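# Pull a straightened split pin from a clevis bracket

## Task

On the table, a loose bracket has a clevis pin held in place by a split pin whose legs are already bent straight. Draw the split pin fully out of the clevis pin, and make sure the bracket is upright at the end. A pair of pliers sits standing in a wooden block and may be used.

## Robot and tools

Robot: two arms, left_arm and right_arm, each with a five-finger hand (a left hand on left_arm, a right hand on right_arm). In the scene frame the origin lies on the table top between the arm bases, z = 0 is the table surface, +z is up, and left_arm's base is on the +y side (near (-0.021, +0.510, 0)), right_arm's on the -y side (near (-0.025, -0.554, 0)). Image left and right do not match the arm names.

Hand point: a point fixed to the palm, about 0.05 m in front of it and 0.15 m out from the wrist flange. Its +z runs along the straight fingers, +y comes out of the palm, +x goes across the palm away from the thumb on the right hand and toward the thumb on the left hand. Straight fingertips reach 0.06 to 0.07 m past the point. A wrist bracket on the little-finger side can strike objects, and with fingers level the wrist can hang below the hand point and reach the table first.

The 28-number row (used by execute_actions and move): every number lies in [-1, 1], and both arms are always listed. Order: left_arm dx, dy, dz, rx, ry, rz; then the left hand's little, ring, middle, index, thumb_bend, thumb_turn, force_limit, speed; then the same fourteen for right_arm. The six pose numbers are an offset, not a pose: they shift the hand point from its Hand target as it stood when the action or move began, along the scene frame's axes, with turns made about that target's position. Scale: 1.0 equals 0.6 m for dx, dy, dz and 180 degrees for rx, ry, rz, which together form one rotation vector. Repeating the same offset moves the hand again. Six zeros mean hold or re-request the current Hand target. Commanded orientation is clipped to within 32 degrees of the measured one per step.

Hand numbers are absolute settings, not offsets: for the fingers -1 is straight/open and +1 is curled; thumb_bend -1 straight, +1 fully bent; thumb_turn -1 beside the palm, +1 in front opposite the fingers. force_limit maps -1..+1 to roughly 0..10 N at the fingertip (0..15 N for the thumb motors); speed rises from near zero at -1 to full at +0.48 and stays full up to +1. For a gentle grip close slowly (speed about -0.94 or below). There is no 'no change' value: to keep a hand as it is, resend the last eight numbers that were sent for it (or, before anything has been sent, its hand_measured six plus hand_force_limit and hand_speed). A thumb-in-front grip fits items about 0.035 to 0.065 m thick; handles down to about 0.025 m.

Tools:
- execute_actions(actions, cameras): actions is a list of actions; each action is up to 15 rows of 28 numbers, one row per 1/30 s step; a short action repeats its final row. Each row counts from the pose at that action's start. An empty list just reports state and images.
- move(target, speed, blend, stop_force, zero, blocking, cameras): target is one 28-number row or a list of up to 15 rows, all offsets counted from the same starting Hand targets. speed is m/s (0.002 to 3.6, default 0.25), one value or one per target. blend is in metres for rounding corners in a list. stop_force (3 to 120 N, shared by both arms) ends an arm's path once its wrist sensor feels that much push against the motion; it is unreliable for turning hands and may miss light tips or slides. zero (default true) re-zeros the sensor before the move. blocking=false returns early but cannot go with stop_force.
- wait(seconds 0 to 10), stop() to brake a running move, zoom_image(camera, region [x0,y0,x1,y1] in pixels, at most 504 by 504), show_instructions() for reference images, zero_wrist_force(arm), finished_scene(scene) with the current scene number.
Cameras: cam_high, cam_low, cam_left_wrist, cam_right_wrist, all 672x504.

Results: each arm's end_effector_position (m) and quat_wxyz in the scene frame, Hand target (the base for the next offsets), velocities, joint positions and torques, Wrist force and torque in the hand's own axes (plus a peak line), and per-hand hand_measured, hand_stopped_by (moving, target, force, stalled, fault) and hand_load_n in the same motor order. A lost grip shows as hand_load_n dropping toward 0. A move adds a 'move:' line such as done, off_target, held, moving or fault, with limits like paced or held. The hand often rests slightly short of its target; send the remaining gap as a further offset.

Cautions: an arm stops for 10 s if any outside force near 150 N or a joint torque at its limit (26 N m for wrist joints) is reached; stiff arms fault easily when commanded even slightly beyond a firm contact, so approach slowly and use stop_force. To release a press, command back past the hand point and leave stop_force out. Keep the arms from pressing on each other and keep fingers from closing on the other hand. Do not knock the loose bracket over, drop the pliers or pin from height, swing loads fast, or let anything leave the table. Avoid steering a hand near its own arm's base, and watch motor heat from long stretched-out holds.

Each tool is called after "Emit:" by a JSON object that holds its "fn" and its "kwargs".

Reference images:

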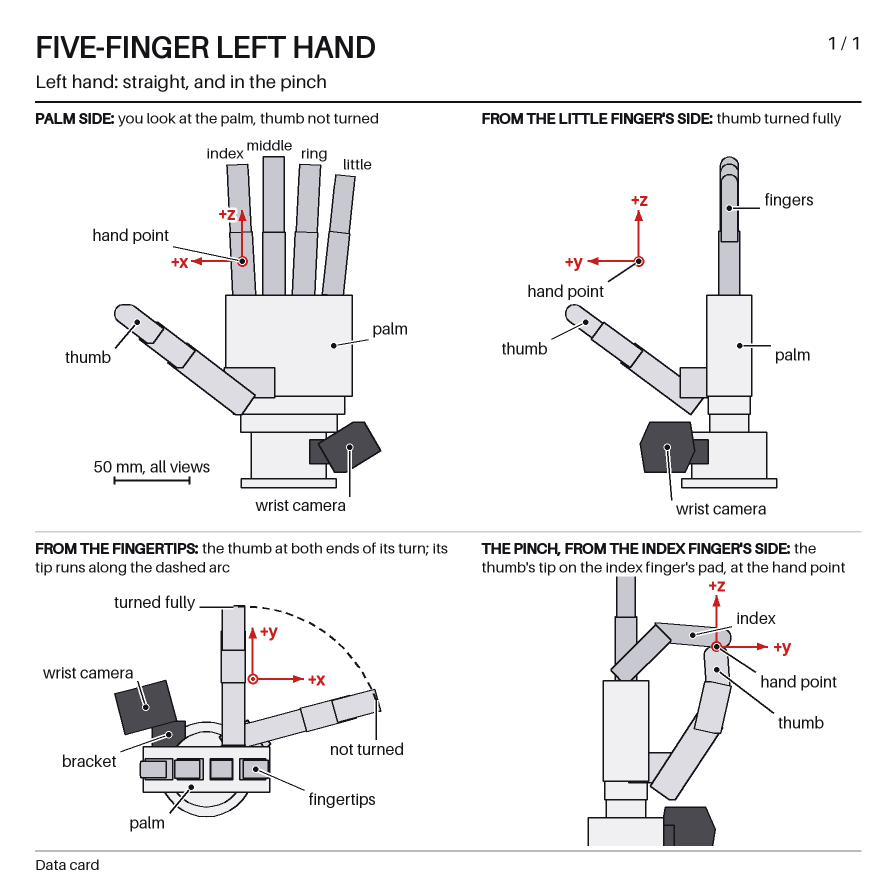

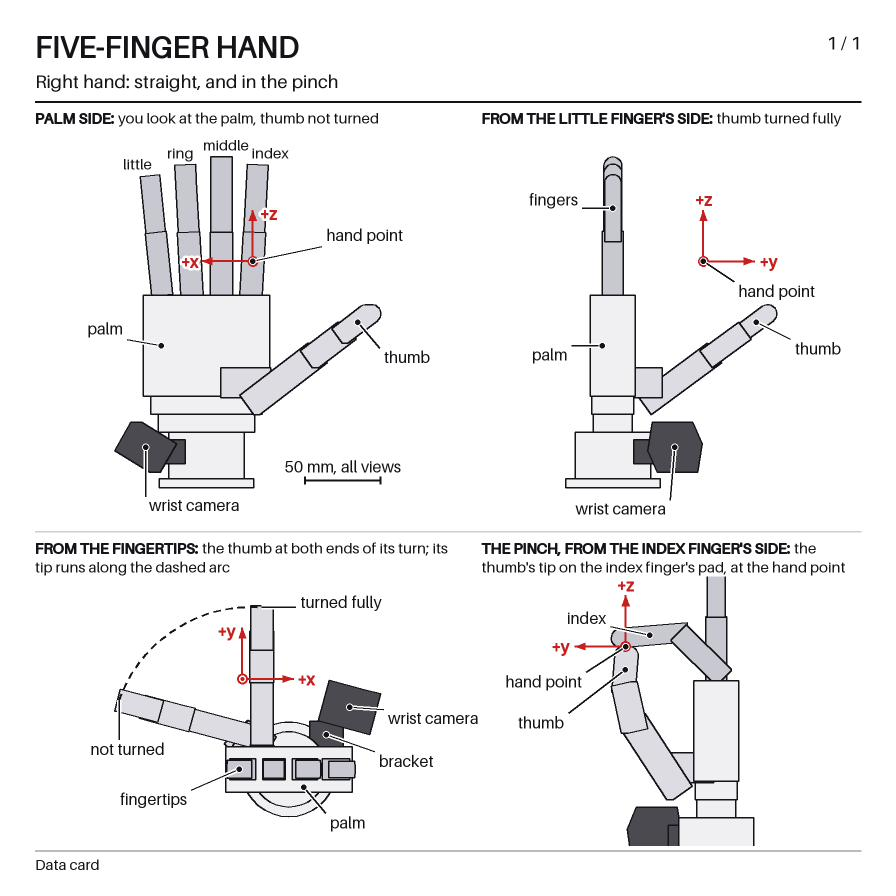

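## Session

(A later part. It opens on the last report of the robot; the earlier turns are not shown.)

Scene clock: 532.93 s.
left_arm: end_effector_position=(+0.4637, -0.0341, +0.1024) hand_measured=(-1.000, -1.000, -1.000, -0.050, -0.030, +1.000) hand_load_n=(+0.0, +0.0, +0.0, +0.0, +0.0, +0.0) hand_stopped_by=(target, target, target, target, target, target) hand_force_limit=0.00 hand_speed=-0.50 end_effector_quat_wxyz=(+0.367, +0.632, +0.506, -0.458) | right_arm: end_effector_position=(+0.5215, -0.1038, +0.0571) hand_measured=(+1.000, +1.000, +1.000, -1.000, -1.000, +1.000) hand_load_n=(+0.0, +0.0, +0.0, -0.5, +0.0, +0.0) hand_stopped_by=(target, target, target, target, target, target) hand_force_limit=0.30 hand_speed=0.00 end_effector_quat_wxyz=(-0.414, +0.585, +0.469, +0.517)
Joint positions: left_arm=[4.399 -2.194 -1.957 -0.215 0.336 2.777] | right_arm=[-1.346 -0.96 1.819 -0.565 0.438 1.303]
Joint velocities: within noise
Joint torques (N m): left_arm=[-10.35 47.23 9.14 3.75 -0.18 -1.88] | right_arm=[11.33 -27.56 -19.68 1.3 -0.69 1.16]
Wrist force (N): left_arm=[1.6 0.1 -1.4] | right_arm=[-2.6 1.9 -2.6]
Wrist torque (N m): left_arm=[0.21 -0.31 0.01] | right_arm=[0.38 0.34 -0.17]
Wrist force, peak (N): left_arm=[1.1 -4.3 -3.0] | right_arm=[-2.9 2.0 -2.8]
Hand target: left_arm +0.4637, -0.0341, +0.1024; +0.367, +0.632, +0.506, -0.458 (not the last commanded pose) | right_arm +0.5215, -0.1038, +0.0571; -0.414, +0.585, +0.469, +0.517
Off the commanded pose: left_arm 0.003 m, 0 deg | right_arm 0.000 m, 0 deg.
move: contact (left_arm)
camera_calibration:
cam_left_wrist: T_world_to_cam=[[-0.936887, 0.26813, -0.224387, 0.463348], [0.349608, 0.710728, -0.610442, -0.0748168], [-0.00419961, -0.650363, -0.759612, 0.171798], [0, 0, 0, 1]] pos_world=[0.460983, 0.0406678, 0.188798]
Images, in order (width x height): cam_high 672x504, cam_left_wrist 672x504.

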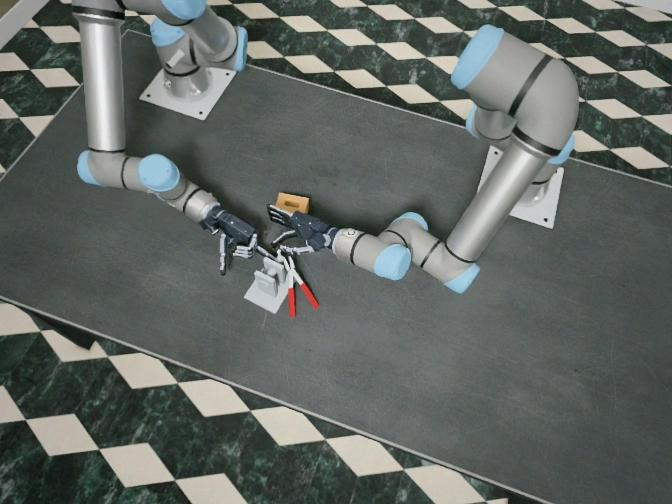

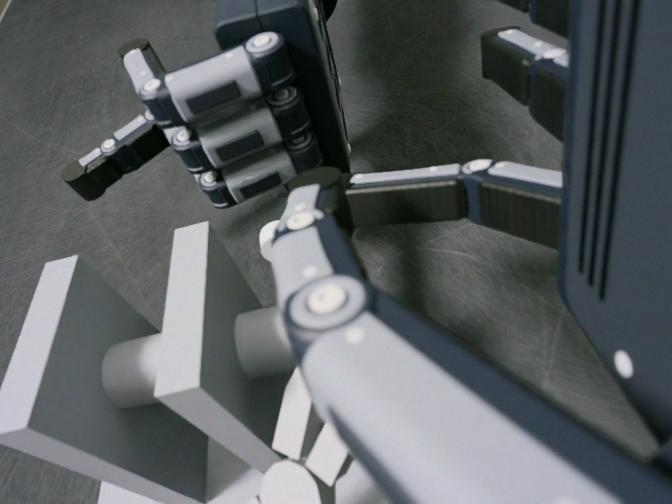

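Emit:
{"fn": "move", "kwargs": {"target": [[-0.013,0.0029,0,0,0,0,-1,-1,-1,-0.05,-0.03,1,0,-0.5,0,0,0,0,0,0,1,1,1,-1,-1,1,0.3,0],[-0.0101,0.0159,0,0,0,0,-1,-1,-1,-0.05,-0.03,1,0,-0.5,0,0,0,0,0,0,1,1,1,-1,-1,1,0.3,0]], "cameras": ["cam_left_wrist","cam_high"], "speed": 0.04}}

Emit:
{"fn": "zoom_image", "kwargs": {"camera": "cam_left_wrist", "region": [160, 150, 400, 390]}}

Emit:
{"fn": "zoom_image", "kwargs": {"camera": "cam_high", "region": [240, 210, 320, 280]}}

Scene clock: 537.77 s.
left_arm: end_effector_position=(+0.4576, -0.0247, +0.1024) hand_measured=(-1.000, -1.000, -1.000, -0.050, -0.030, +1.000) hand_load_n=(+0.0, +0.0, +0.0, +0.0, +0.0, +0.0) hand_stopped_by=(target, target, target, target, target, target) hand_force_limit=0.00 hand_speed=-0.50 end_effector_quat_wxyz=(+0.367, +0.632, +0.506, -0.458) | right_arm: end_effector_position=(+0.5215, -0.1038, +0.0571) hand_measured=(+1.000, +1.000, +1.000, -1.000, -1.000, +1.000) hand_load_n=(+0.5, +0.0, -0.5, -0.5, +0.0, +0.5) hand_stopped_by=(target, target, target, target, target, target) hand_force_limit=0.30 hand_speed=0.00 end_effector_quat_wxyz=(-0.414, +0.585, +0.469, +0.517)
Joint positions: left_arm=[4.412 -2.171 -1.991 -0.239 0.332 2.814] | right_arm=[-1.346 -0.96 1.819 -0.565 0.438 1.303]
Joint velocities: within noise
Joint torques (N m): left_arm=[12.9 46.48 7.9 0.65 -2.97 2.37] | right_arm=[11.39 -28.26 -19.53 1.31 -0.87 1.19]
Wrist force (N): left_arm=[1.6 -0.1 -1.1] | right_arm=[-2.6 1.9 -2.6]
Wrist torque (N m): left_arm=[0.11 -0.29 0.03] | right_arm=[0.37 0.34 -0.18]
Wrist force, peak (N): left_arm=[1.8 0.0 -1.5] | right_arm=[-3.0 2.3 -2.8]
Hand target: left_arm +0.4576, -0.0246, +0.1024; +0.367, +0.632, +0.506, -0.458 | right_arm +0.5215, -0.1038, +0.0571; -0.414, +0.585, +0.469, +0.517
Off the commanded pose: left_arm 0.000 m, 0 deg | right_arm 0.000 m, 0 deg.
move: done
camera_calibration:
cam_left_wrist: T_world_to_cam=[[-0.93692, 0.267988, -0.224417, 0.455114], [0.349519, 0.710738, -0.610482, -0.0793885], [-0.00410056, -0.650411, -0.759571, 0.1779], [0, 0, 0, 1]] pos_world=[0.454883, 0.0501673, 0.188798]
Images, in order (width x height): cam_high 672x504, cam_left_wrist 672x504.

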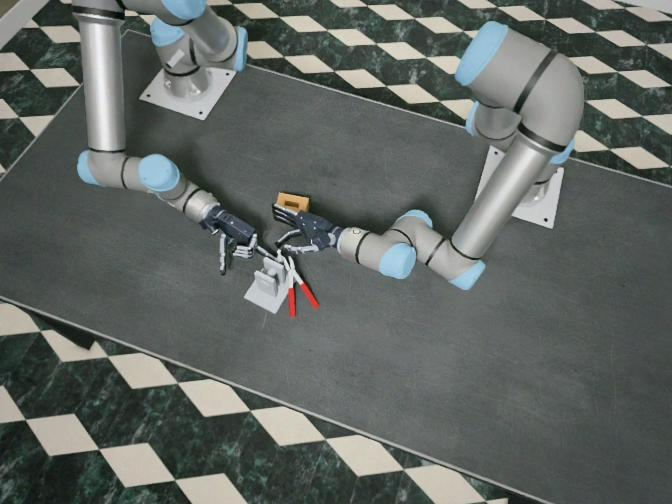

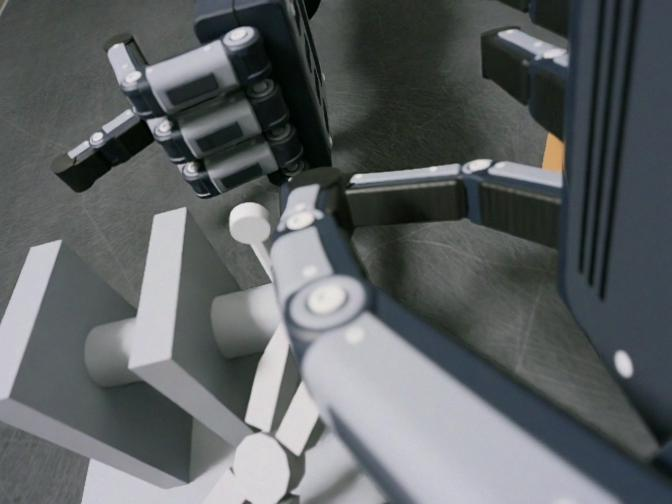

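Scaled by 2.100 from the camera's 672x504 image, which has a finer 960x720 frame.

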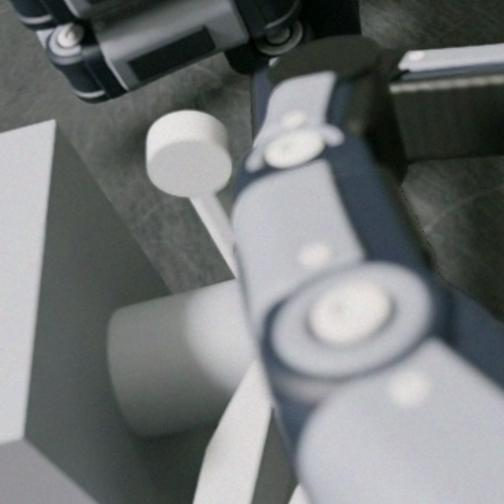

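Scaled by 6.300 from the camera's 672x504 image, which has a finer 960x720 frame.

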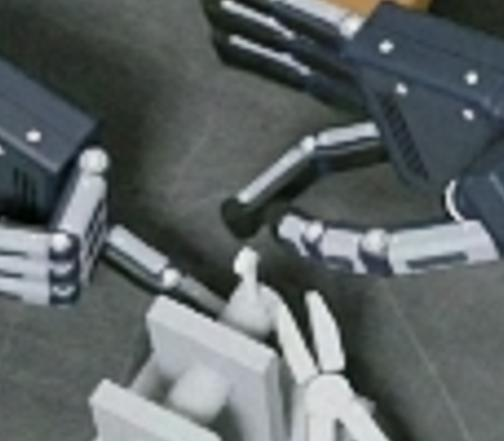

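Emit:
{"fn": "move", "kwargs": {"target": [[0.0006,0.0027,0,0,0,0,-1,-1,-1,-0.05,-0.03,1,0,-0.5,0,0,0,0,0,0,1,1,1,-1,-1,1,0.3,0],[0.0266,-0.0031,0,0,0,0,-1,-1,-1,-0.05,-0.03,1,0,-0.5,0,0,0,0,0,0,1,1,1,-1,-1,1,0.3,0]], "cameras": ["cam_left_wrist","cam_high"], "speed": 0.03, "stop_force": 3.5}}

Emit:
{"fn": "zoom_image", "kwargs": {"camera": "cam_left_wrist", "region": [160, 150, 400, 390]}}

Emit:
{"fn": "zoom_image", "kwargs": {"camera": "cam_high", "region": [240, 210, 320, 280]}}

Scene clock: 544.93 s.
left_arm: end_effector_position=(+0.4736, -0.0265, +0.1024) hand_measured=(-1.000, -1.000, -1.000, -0.050, -0.030, +1.000) hand_load_n=(+0.0, +0.0, +0.0, +0.0, -1.5, -0.5) hand_stopped_by=(target, target, target, target, target, target) hand_force_limit=0.00 hand_speed=-0.50 end_effector_quat_wxyz=(+0.367, +0.632, +0.506, -0.458) | right_arm: end_effector_position=(+0.5215, -0.1038, +0.0571) hand_measured=(+1.000, +1.000, +1.000, -1.000, -1.000, +1.000) hand_load_n=(+0.0, +0.0, +0.0, -0.5, +0.0, +0.0) hand_stopped_by=(target, target, target, target, target, target) hand_force_limit=0.30 hand_speed=0.00 end_effector_quat_wxyz=(-0.414, +0.585, +0.469, +0.517)
Joint positions: left_arm=[4.418 -2.187 -1.948 -0.283 0.33 2.832] | right_arm=[-1.346 -0.96 1.819 -0.565 0.438 1.303]
Joint velocities: within noise
Joint torques (N m): left_arm=[11.72 34.17 19.71 0.74 -2.99 2.23] | right_arm=[11.74 -30.92 -18.94 1.17 -0.96 1.12]
Wrist force (N): left_arm=[1.6 -2.2 -4.5] | right_arm=[-5.6 1.8 -2.8]
Wrist torque (N m): left_arm=[0.12 -0.36 0.05] | right_arm=[0.38 0.21 -0.36]
Wrist force, peak (N): left_arm=[1.4 -2.7 -5.2] | right_arm=[-5.8 1.9 -2.8]
Hand target: left_arm +0.4736, -0.0265, +0.1024; +0.367, +0.632, +0.506, -0.458 | right_arm +0.5215, -0.1038, +0.0571; -0.414, +0.585, +0.469, +0.517
Off the commanded pose: left_arm 0.000 m, 0 deg | right_arm 0.000 m, 0 deg.
move: done
camera_calibration:
cam_left_wrist: T_world_to_cam=[[-0.936887, 0.26813, -0.224387, 0.470559], [0.349608, 0.710728, -0.610442, -0.0837505], [-0.00419961, -0.650363, -0.759612, 0.176847], [0, 0, 0, 1]] pos_world=[0.470883, 0.0483678, 0.188798]
Images, in order (width x height): cam_high 672x504, cam_left_wrist 672x504.

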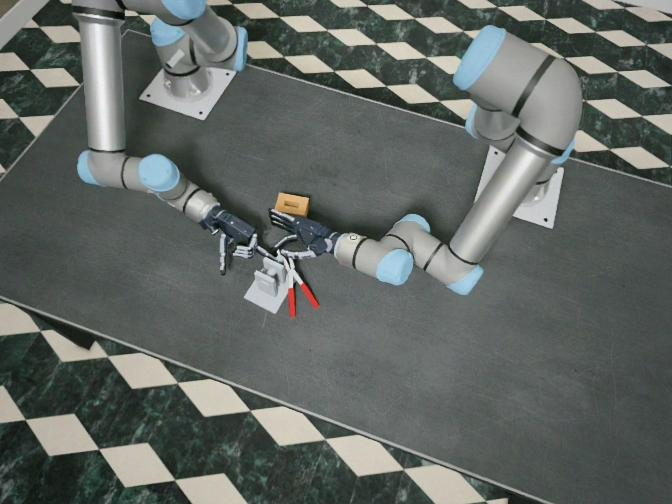

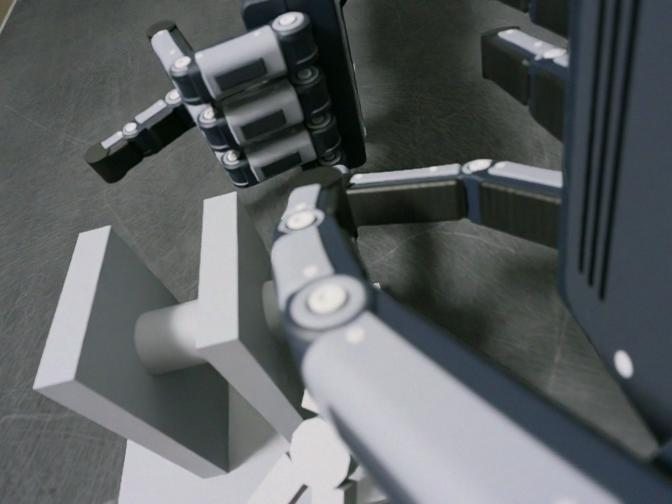

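Scaled by 2.100 from the camera's 672x504 image, which has a finer 960x720 frame.

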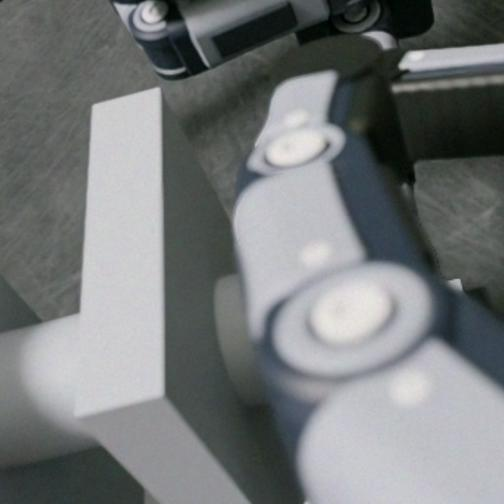

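Scaled by 6.300 from the camera's 672x504 image, which has a finer 960x720 frame.

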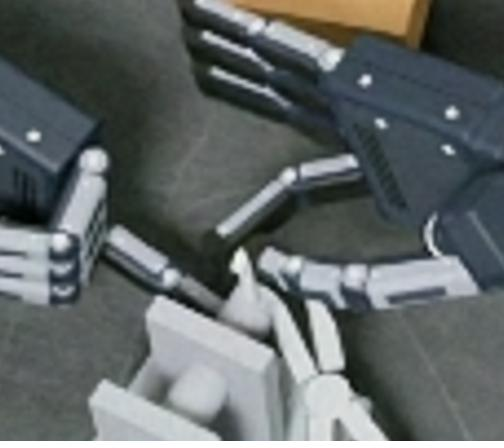

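Emit:
{"fn": "move", "kwargs": {"target": [0,0,0,0,0,0,-1,-1,-1,0.6,-0.03,1,-0.2,-0.9,0,0,0,0,0,0,1,1,1,-1,-1,1,0.3,0], "cameras": ["cam_left_wrist","cam_high"]}}

Emit:
{"fn": "zoom_image", "kwargs": {"camera": "cam_left_wrist", "region": [200, 130, 400, 330]}}

Emit:
{"fn": "zoom_image", "kwargs": {"camera": "cam_high", "region": [240, 210, 320, 280]}}

Scene clock: 548.13 s.
left_arm: end_effector_position=(+0.4736, -0.0265, +0.1024) hand_measured=(-1.000, -1.000, -1.000, +0.086, -0.030, +1.000) hand_load_n=(+0.0, +0.0, +0.0, +5.5, -0.5, +0.5) hand_stopped_by=(target, target, target, force, target, target) hand_force_limit=-0.20 hand_speed=-0.90 end_effector_quat_wxyz=(+0.367, +0.632, +0.506, -0.458) | right_arm: end_effector_position=(+0.5215, -0.1038, +0.0571) hand_measured=(+1.000, +1.000, +1.000, -1.000, -1.000, +1.000) hand_load_n=(+0.0, +0.0, +0.0, -1.0, +0.0, +0.5) hand_stopped_by=(target, target, target, target, target, target) hand_force_limit=0.30 hand_speed=0.00 end_effector_quat_wxyz=(-0.414, +0.585, +0.469, +0.517)
Joint positions: left_arm=[4.418 -2.187 -1.948 -0.283 0.33 2.832] | right_arm=[-1.346 -0.96 1.819 -0.565 0.438 1.303]
Joint velocities: within noise
Joint torques (N m): left_arm=[11.5 35.28 13.38 1.27 -2.05 2.31] | right_arm=[11.51 -38.04 -19.08 0.34 -0.98 1.11]
Wrist force (N): left_arm=[0.9 -3.0 -1.0] | right_arm=[-5.0 2.2 -1.6]
Wrist torque (N m): left_arm=[0.17 -0.42 0.03] | right_arm=[0.30 0.22 -0.33]
Wrist force, peak (N): left_arm=[1.6 -2.2 -4.7] | right_arm=[-5.8 1.9 -3.0]
Hand target: left_arm +0.4736, -0.0265, +0.1024; +0.367, +0.632, +0.506, -0.458 | right_arm +0.5215, -0.1038, +0.0571; -0.414, +0.585, +0.469, +0.517
Off the commanded pose: left_arm 0.000 m, 0 deg | right_arm 0.000 m, 0 deg.
move: done
camera_calibration:
cam_left_wrist: T_world_to_cam=[[-0.936887, 0.26813, -0.224387, 0.470559], [0.349608, 0.710728, -0.610442, -0.0837505], [-0.00419961, -0.650363, -0.759612, 0.176847], [0, 0, 0, 1]] pos_world=[0.470883, 0.0483678, 0.188798]
Images, in order (width x height): cam_high 672x504, cam_left_wrist 672x504.

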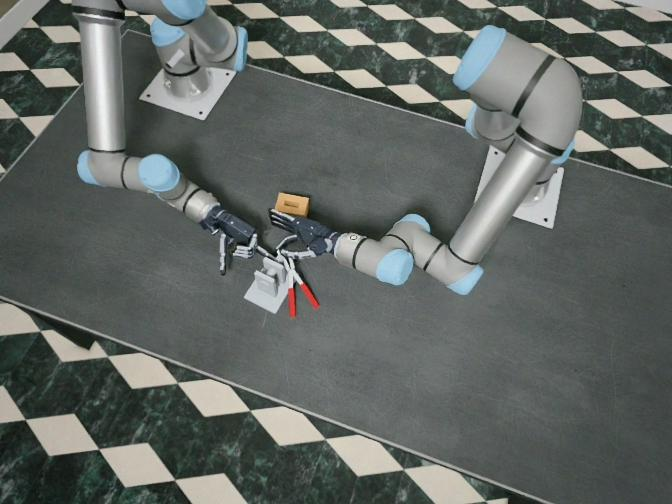

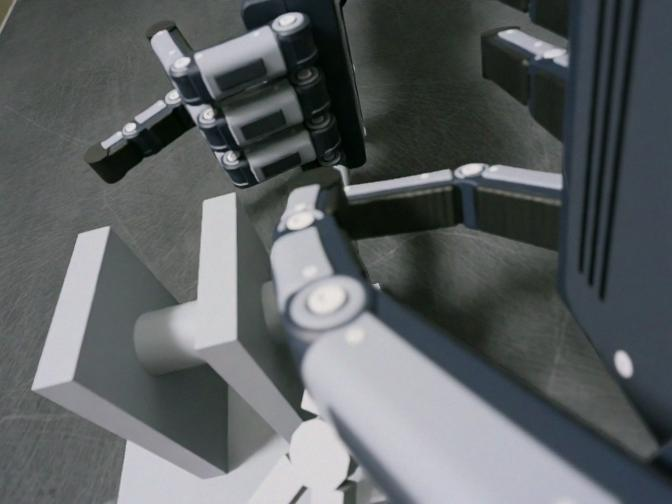

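Scaled by 2.520 from the camera's 672x504 image, which has a finer 960x720 frame.

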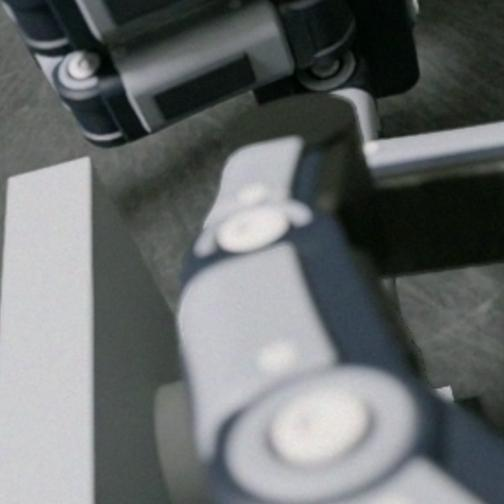

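Scaled by 6.300 from the camera's 672x504 image, which has a finer 960x720 frame.

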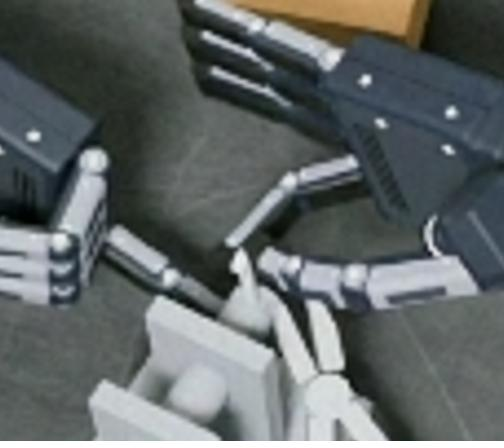

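Emit:
{"fn": "move", "kwargs": {"target": [0,0,0,0,0,0,-1,-1,-1,0.65,-0.03,1,0.4,-0.9,0,0,0,0,0,0,1,1,1,-1,-1,1,0.3,0], "cameras": []}}

Emit:
{"fn": "move", "kwargs": {"target": [0,0,0.008,0,0,0,-1,-1,-1,0.65,-0.03,1,0.4,-0.9,0,0,0,0,0,0,1,1,1,-1,-1,1,0.3,0], "cameras": ["cam_left_wrist","cam_high"], "speed": 0.012, "stop_force": 8}}

Emit:
{"fn": "zoom_image", "kwargs": {"camera": "cam_high", "region": [240, 210, 320, 280]}}

Scene clock: 550.50 s.
left_arm: end_effector_position=(+0.4736, -0.0265, +0.1024) hand_measured=(-1.000, -1.000, -1.000, +0.094, -0.030, +1.000) hand_load_n=(+0.0, +0.0, +0.0, +7.0, +0.5, +0.0) hand_stopped_by=(target, target, target, force, target, target) hand_force_limit=0.40 hand_speed=-0.90 end_effector_quat_wxyz=(+0.367, +0.632, +0.506, -0.458) | right_arm: end_effector_position=(+0.5215, -0.1038, +0.0571) hand_measured=(+1.000, +1.000, +1.000, -1.000, -1.000, +1.000) hand_load_n=(+0.0, +0.0, +0.0, -1.5, +0.0, +0.5) hand_stopped_by=(target, target, target, target, target, target) hand_force_limit=0.30 hand_speed=0.00 end_effector_quat_wxyz=(-0.414, +0.585, +0.469, +0.517)
Joint positions: left_arm=[4.418 -2.187 -1.948 -0.283 0.33 2.832] | right_arm=[-1.346 -0.96 1.819 -0.565 0.438 1.303]
Joint velocities: within noise
Joint torques (N m): left_arm=[10.3 36.34 9.87 1.37 -0.19 2.25] | right_arm=[11.44 -43.62 -18.66 -0.12 -1 1.17]
Wrist force (N): left_arm=[0.7 -3.6 -0.5] | right_arm=[-5.0 2.2 -1.5]
Wrist torque (N m): left_arm=[0.15 -0.42 0.02] | right_arm=[0.27 0.24 -0.31]
Wrist force, peak (N): left_arm=[0.9 -3.7 -0.1] | right_arm=[-5.4 2.4 -1.8]
Hand target: left_arm +0.4736, -0.0265, +0.1024; +0.367, +0.632, +0.506, -0.458 | right_arm +0.5215, -0.1038, +0.0571; -0.414, +0.585, +0.469, +0.517
Off the commanded pose: left_arm 0.000 m, 0 deg | right_arm 0.000 m, 0 deg.
move: done
No camera images: "cameras" was empty.

Scene clock: 551.93 s.
left_arm: end_effector_position=(+0.4736, -0.0265, +0.1072) hand_measured=(-1.000, -1.000, -1.000, +0.094, -0.030, +1.000) hand_load_n=(+0.0, +0.0, +0.0, +3.5, +0.0, +0.5) hand_stopped_by=(target, target, target, force, target, target) hand_force_limit=0.40 hand_speed=-0.90 end_effector_quat_wxyz=(+0.367, +0.632, +0.506, -0.458) | right_arm: end_effector_position=(+0.5215, -0.1038, +0.0571) hand_measured=(+1.000, +1.000, +1.000, -1.000, -1.000, +1.000) hand_load_n=(+0.0, +0.0, +0.0, -1.0, +0.0, +0.5) hand_stopped_by=(target, target, target, target, target, target) hand_force_limit=0.30 hand_speed=0.00 end_effector_quat_wxyz=(-0.414, +0.585, +0.469, +0.517)
Joint positions: left_arm=[4.418 -2.177 -1.948 -0.294 0.33 2.832] | right_arm=[-1.346 -0.96 1.819 -0.565 0.438 1.303]
Joint velocities: within noise
Joint torques (N m): left_arm=[9.01 48.87 20.78 0.91 -0.48 2.16] | right_arm=[11.48 -46.85 -18.27 -0.43 -1 1.03]
Wrist force (N): left_arm=[2.4 -1.9 0.8] | right_arm=[-4.3 1.9 -1.6]
Wrist torque (N m): left_arm=[0.13 -0.35 0.02] | right_arm=[0.28 0.25 -0.28]
Wrist force, peak (N): left_arm=[3.0 -3.9 1.1] | right_arm=[-4.9 2.4 -1.4]
Hand target: left_arm +0.4736, -0.0265, +0.1072; +0.367, +0.632, +0.506, -0.458 | right_arm +0.5215, -0.1038, +0.0571; -0.414, +0.585, +0.469, +0.517
Off the commanded pose: left_arm 0.000 m, 0 deg | right_arm 0.000 m, 0 deg.
move: done
camera_calibration:
cam_left_wrist: T_world_to_cam=[[-0.936887, 0.26813, -0.224387, 0.471636], [0.349608, 0.710728, -0.610442, -0.0808204], [-0.00419961, -0.650363, -0.759612, 0.180493], [0, 0, 0, 1]] pos_world=[0.470883, 0.0483678, 0.193598]
Images, in order (width x height): cam_high 672x504, cam_left_wrist 672x504.

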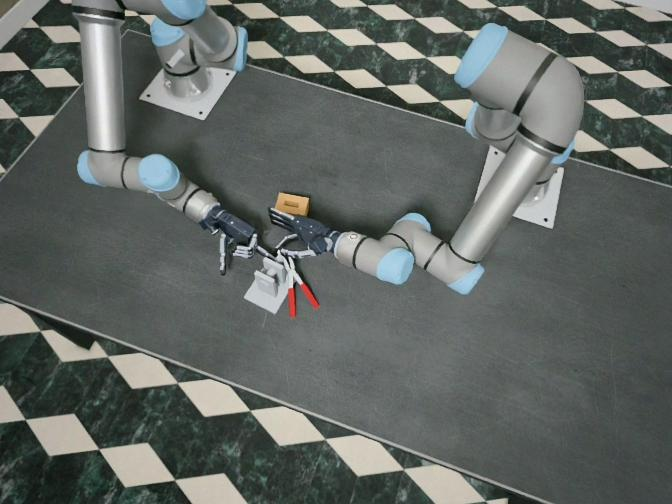

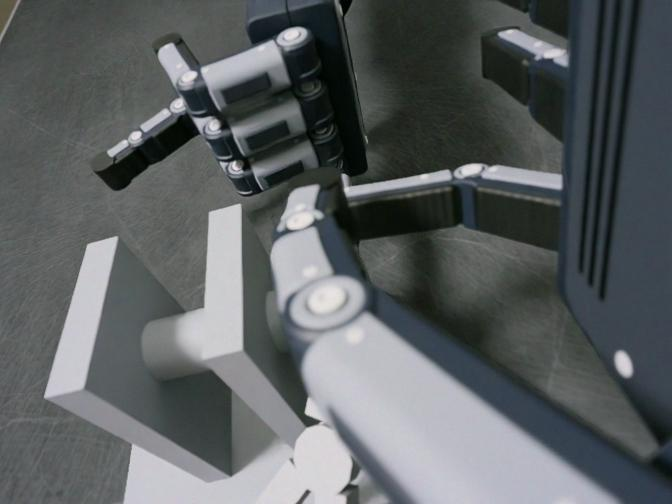

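Scaled by 6.300 from the camera's 672x504 image, which has a finer 960x720 frame.

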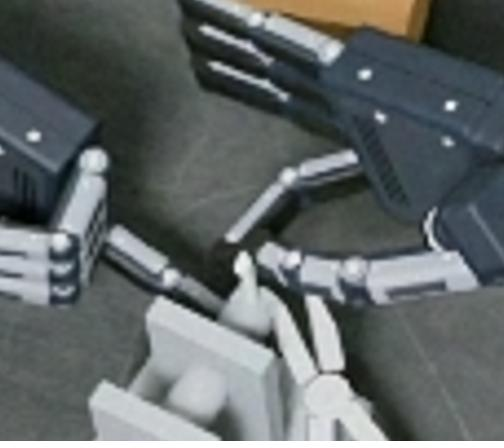

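Emit:
{"fn": "move", "kwargs": {"target": [[0,0,0,0,0,0,-1,-1,-1,-0.05,-0.03,1,0,-0.9,0,0,0,0,0,0,1,1,1,-1,-1,1,0.3,0],[-0.05,0.0112,0,0,0,0,-1,-1,-1,-0.05,-0.03,1,0,-0.9,0,0,0,0,0,0,1,1,1,-1,-1,1,0.3,0],[-0.05,0.05,0.12,0,0,0,-1,-1,-1,-0.05,-0.03,1,0,-0.9,0,0,0,0,0,0,1,1,1,-1,-1,1,0.3,0],[-0.05,0.05,0.12,-0.1009,0.0064,0.0993,-1,-1,-1,-0.05,-0.03,1,0,-0.9,0,0,0,0,0,0,1,1,1,-1,-1,1,0.3,0]], "cameras": ["cam_left_wrist","cam_high","cam_low"], "speed": [0.03,0.05,0.12,0.15]}}

Emit:
{"fn": "zoom_image", "kwargs": {"camera": "cam_high", "region": [240, 210, 320, 280]}}

Emit:
{"fn": "zoom_image", "kwargs": {"camera": "cam_low", "region": [250, 180, 450, 290]}}

Scene clock: 571.90 s.
left_arm: end_effector_position=(+0.4436, +0.0035, +0.1792) hand_measured=(-1.000, -1.000, -1.000, -0.050, -0.030, +1.000) hand_load_n=(+0.0, +0.0, +0.0, +0.0, +0.0, +0.0) hand_stopped_by=(target, target, target, target, target, target) hand_force_limit=0.00 hand_speed=-0.90 end_effector_quat_wxyz=(+0.523, +0.476, +0.523, -0.476) | right_arm: end_effector_position=(+0.5215, -0.1038, +0.0571) hand_measured=(+1.000, +1.000, +1.000, -1.000, -1.000, +1.000) hand_load_n=(+0.0, +0.0, +0.0, -0.5, +0.0, +0.5) hand_stopped_by=(target, target, target, target, target, target) hand_force_limit=0.30 hand_speed=0.00 end_effector_quat_wxyz=(-0.414, +0.585, +0.469, +0.517)
Joint positions: left_arm=[4.424 -2.327 -1.988 1.175 0.407 1.569] | right_arm=[-1.346 -0.96 1.819 -0.565 0.438 1.303]
Joint velocities: within noise
Joint torques (N m): left_arm=[-10.52 33.68 14.89 2.33 1.2 -1.89] | right_arm=[11.32 -53.42 -18.37 -1.38 -1.28 1.02]
Wrist force (N): left_arm=[2.1 0.3 -1.9] | right_arm=[-4.0 1.9 -1.2]
Wrist torque (N m): left_arm=[0.18 -0.39 0.06] | right_arm=[0.28 0.25 -0.26]
Wrist force, peak (N): left_arm=[2.4 -2.0 1.0] | right_arm=[-4.7 2.1 -1.9]
Hand target: left_arm +0.4436, +0.0035, +0.1792; +0.523, +0.476, +0.523, -0.476 | right_arm +0.5215, -0.1038, +0.0571; -0.414, +0.585, +0.469, +0.517
Off the commanded pose: left_arm 0.000 m, 0 deg | right_arm 0.000 m, 0 deg.
move: done
camera_calibration:
cam_left_wrist: T_world_to_cam=[[-0.967062, -0.107067, -0.230928, 0.467548], [0.134024, 0.557109, -0.819553, 0.0859419], [0.216399, -0.823508, -0.52441, 0.115138], [0, 0, 0, 1]] pos_world=[0.415714, 0.0969974, 0.238784]
Images, in order (width x height): cam_high 672x504, cam_low 672x504, cam_left_wrist 672x504.

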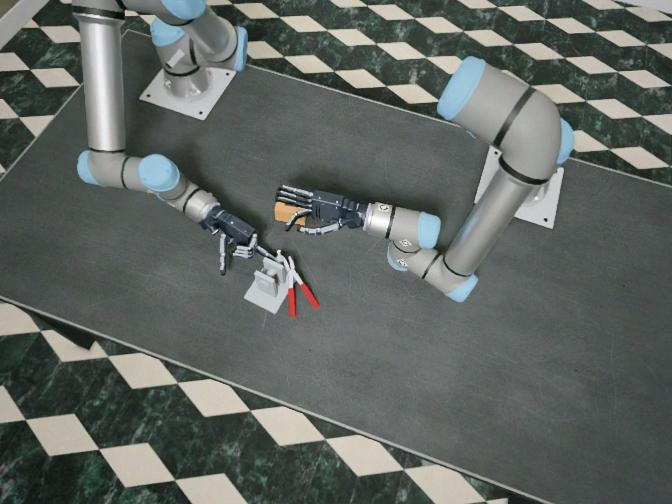

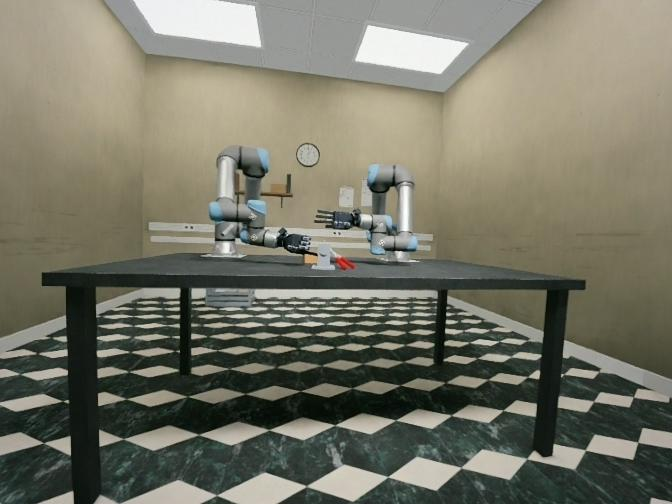

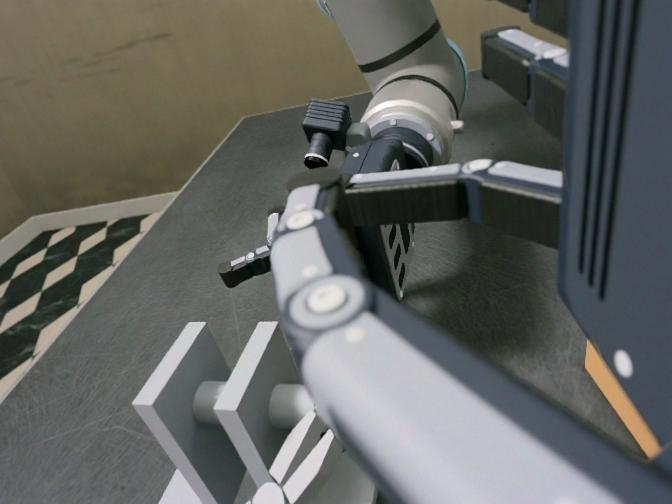

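Scaled by 6.300 from the camera's 672x504 image, which has a finer 960x720 frame.

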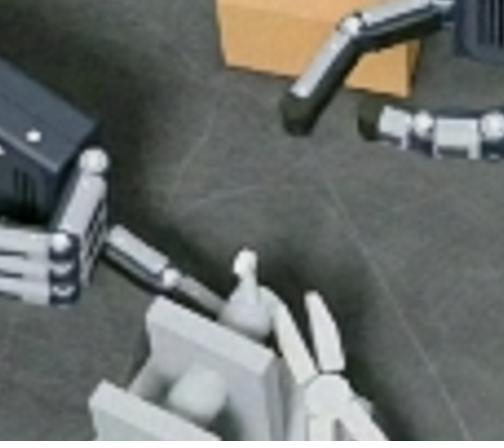

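Scaled by 2.520 from the camera's 672x504 image, which has a finer 960x720 frame.

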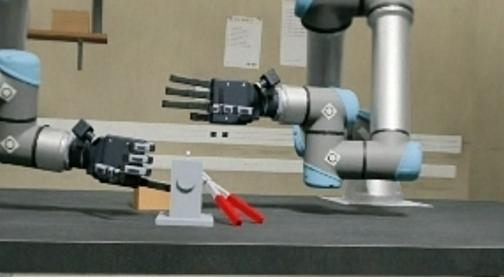

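Emit:
{"fn": "move", "kwargs": {"target": [[0,0,0.05,0.1009,-0.0064,-0.0993,-1,-1,-1,-0.05,-0.03,1,0,-0.9,0,0,0,0,0,0,1,1,1,-1,-1,1,0.3,0],[0,0,0.05,0.0991,-0.0286,-0.2369,-1,-1,-1,-0.05,-0.03,1,0,-0.9,0,0,0,0,0,0,1,1,1,-1,-1,1,0.3,0],[0,0,0.05,0,0,-0.2389,-1,-1,-1,-0.05,-0.03,1,0,-0.9,0,0,0,0,0,0,1,1,1,-1,-1,1,0.3,0]], "cameras": ["cam_left_wrist","cam_high","cam_low"], "speed": 0.2}}

Emit:
{"fn": "zoom_image", "kwargs": {"camera": "cam_low", "region": [250, 180, 450, 290]}}

Scene clock: 580.43 s.
left_arm: end_effector_position=(+0.4436, +0.0035, +0.2092) hand_measured=(-1.000, -1.000, -1.000, -0.050, -0.030, +1.000) hand_load_n=(-0.5, -0.5, +0.0, +0.0, +0.0, +0.0) hand_stopped_by=(target, target, target, target, target, target) hand_force_limit=0.00 hand_speed=-0.90 end_effector_quat_wxyz=(+0.312, +0.634, +0.312, -0.635) | right_arm: end_effector_position=(+0.5215, -0.1038, +0.0571) hand_measured=(+1.000, +1.000, +1.000, -1.000, -1.000, +1.000) hand_load_n=(+0.0, +0.0, +0.0, -1.0, +0.0, +0.0) hand_stopped_by=(target, target, target, target, target, target) hand_force_limit=0.30 hand_speed=0.00 end_effector_quat_wxyz=(-0.414, +0.585, +0.469, +0.517)
Joint positions: left_arm=[4.504 -2.225 -1.338 -2.722 0.424 4.714] | right_arm=[-1.346 -0.96 1.819 -0.565 0.438 1.303]
Joint velocities: within noise
Joint torques (N m): left_arm=[11.74 41.41 25.1 -2.38 1.29 2.14] | right_arm=[11.59 -52.89 -17.6 -1.2 -1.39 0.97]
Wrist force (N): left_arm=[1.8 0.1 -1.6] | right_arm=[-4.1 1.8 -1.3]
Wrist torque (N m): left_arm=[0.15 -0.36 0.07] | right_arm=[0.26 0.26 -0.27]
Wrist force, peak (N): left_arm=[2.1 0.5 -2.1] | right_arm=[-4.7 1.9 -1.4]
Hand target: left_arm +0.4436, +0.0035, +0.2092; +0.312, +0.634, +0.312, -0.635 | right_arm +0.5215, -0.1038, +0.0571; -0.414, +0.585, +0.469, +0.517
Off the commanded pose: left_arm 0.000 m, 0 deg | right_arm 0.000 m, 0 deg.
move: done
camera_calibration:
cam_left_wrist: T_world_to_cam=[[-0.78039, 0.58112, -0.230846, 0.389274], [0.477873, 0.316176, -0.819555, -0.0411604], [-0.403272, -0.749888, -0.524442, 0.405488], [0, 0, 0, 1]] pos_world=[0.486977, 0.0908695, 0.268784]
Images, in order (width x height): cam_high 672x504, cam_low 672x504, cam_left_wrist 672x504.

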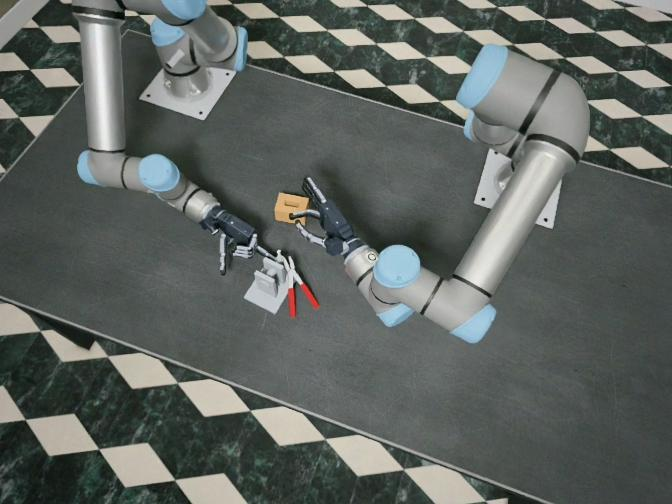

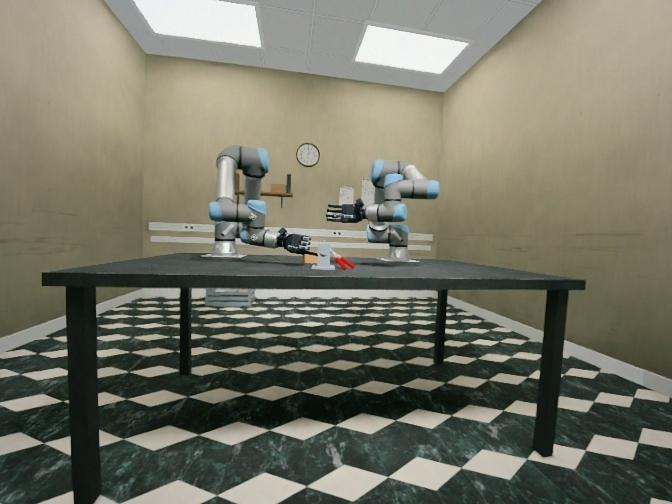

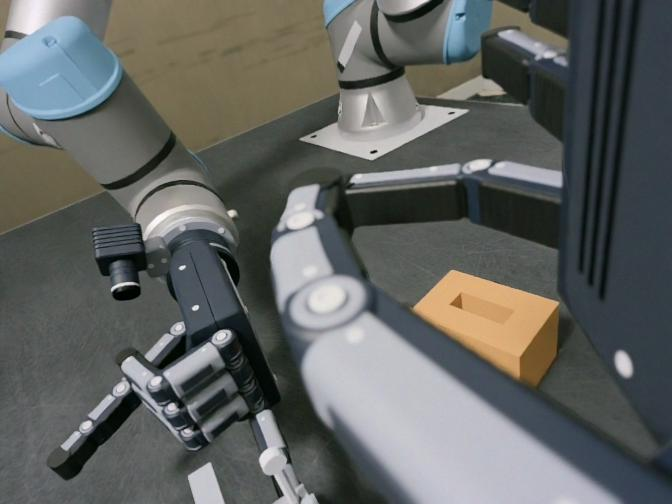

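Scaled by 2.520 from the camera's 672x504 image, which has a finer 960x720 frame.

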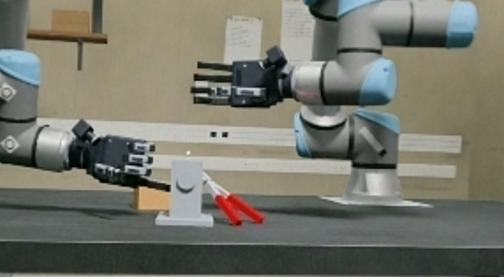

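Emit:
{"fn": "move", "kwargs": {"target": [[-0.016,-0.0278,-0.08,0,0,0.0556,-1,-1,-1,-0.05,-0.03,1,0,-0.9,0,0,0,0,0,0,1,1,1,-1,-1,1,0.3,0],[-0.016,-0.0278,-0.177,0,0,0.0556,-1,-1,-1,-0.05,-0.03,1,0,-0.9,0,0,0,0,0,0,1,1,1,-1,-1,1,0.3,0]], "cameras": ["cam_left_wrist","cam_high","cam_low"], "speed": 0.1}}

Emit:
{"fn": "zoom_image", "kwargs": {"camera": "cam_low", "region": [250, 180, 450, 290]}}

Emit:
{"fn": "zoom_image", "kwargs": {"camera": "cam_high", "region": [240, 210, 320, 280]}}

Scene clock: 585.63 s.
left_arm: end_effector_position=(+0.4340, -0.0131, +0.1031) hand_measured=(-1.000, -1.000, -1.000, -0.050, -0.030, +1.000) hand_load_n=(+0.0, +0.0, +0.0, +0.0, +0.0, +0.5) hand_stopped_by=(target, target, target, target, target, target) hand_force_limit=0.00 hand_speed=-0.90 end_effector_quat_wxyz=(+0.367, +0.604, +0.366, -0.605) | right_arm: end_effector_position=(+0.5215, -0.1038, +0.0571) hand_measured=(+1.000, +1.000, +1.000, -1.000, -1.000, +1.000) hand_load_n=(+0.0, +0.5, +0.0, -1.0, +0.0, +0.5) hand_stopped_by=(target, target, target, target, target, target) hand_force_limit=0.30 hand_speed=0.00 end_effector_quat_wxyz=(-0.414, +0.585, +0.469, +0.517)
Joint positions: left_arm=[4.48 -2.266 -1.584 -2.437 0.225 4.717] | right_arm=[-1.346 -0.96 1.819 -0.565 0.438 1.303]
Joint velocities: within noise
Joint torques (N m): left_arm=[-10.17 38.93 8.6 1.72 -1.57 -1.79] | right_arm=[11.81 -52.01 -18.14 -1.16 -1.42 1.09]
Wrist force (N): left_arm=[1.8 0.2 -1.4] | right_arm=[-4.0 1.9 -1.5]
Wrist torque (N m): left_arm=[0.19 -0.34 0.04] | right_arm=[0.30 0.26 -0.27]
Wrist force, peak (N): left_arm=[2.4 0.1 -1.5] | right_arm=[-4.6 2.1 -1.5]
Hand target: left_arm +0.4340, -0.0131, +0.1030; +0.367, +0.604, +0.366, -0.605 | right_arm +0.5215, -0.1038, +0.0571; -0.414, +0.585, +0.469, +0.517
Off the commanded pose: left_arm 0.000 m, 0 deg | right_arm 0.000 m, 0 deg.
move: done
camera_calibration:
cam_left_wrist: T_world_to_cam=[[-0.869499, 0.436649, -0.230888, 0.403708], [0.415586, 0.394099, -0.81974, -0.0901343], [-0.266946, -0.808717, -0.524134, 0.273517], [0, 0, 0, 1]] pos_world=[0.461496, 0.0804415, 0.162684]
Images, in order (width x height): cam_high 672x504, cam_low 672x504, cam_left_wrist 672x504.

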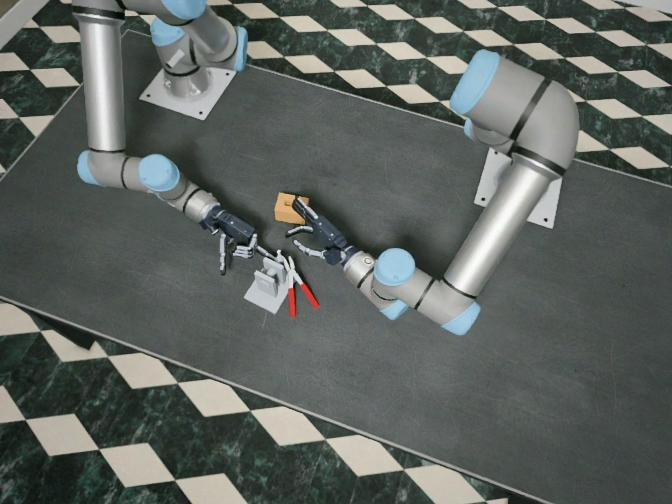

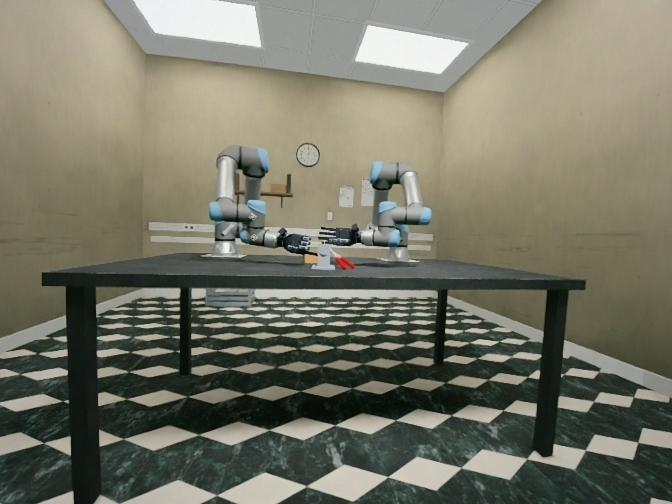

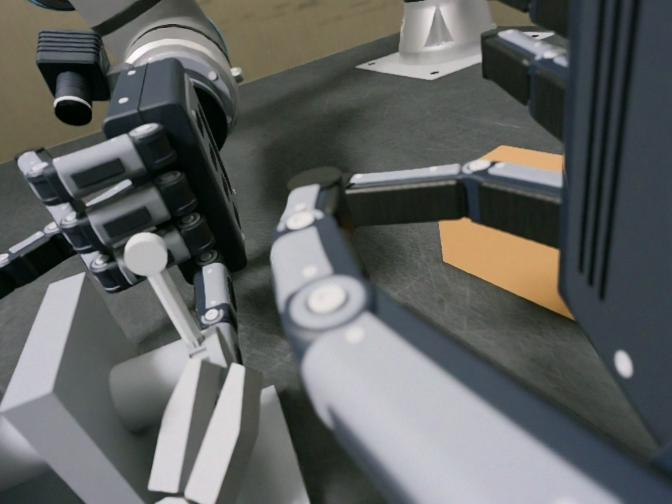

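Scaled by 2.520 from the camera's 672x504 image, which has a finer 960x720 frame.

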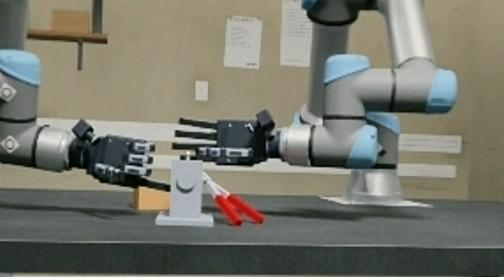

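Scaled by 6.300 from the camera's 672x504 image, which has a finer 960x720 frame.

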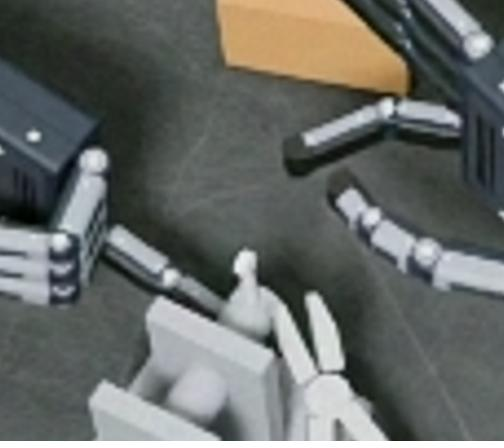

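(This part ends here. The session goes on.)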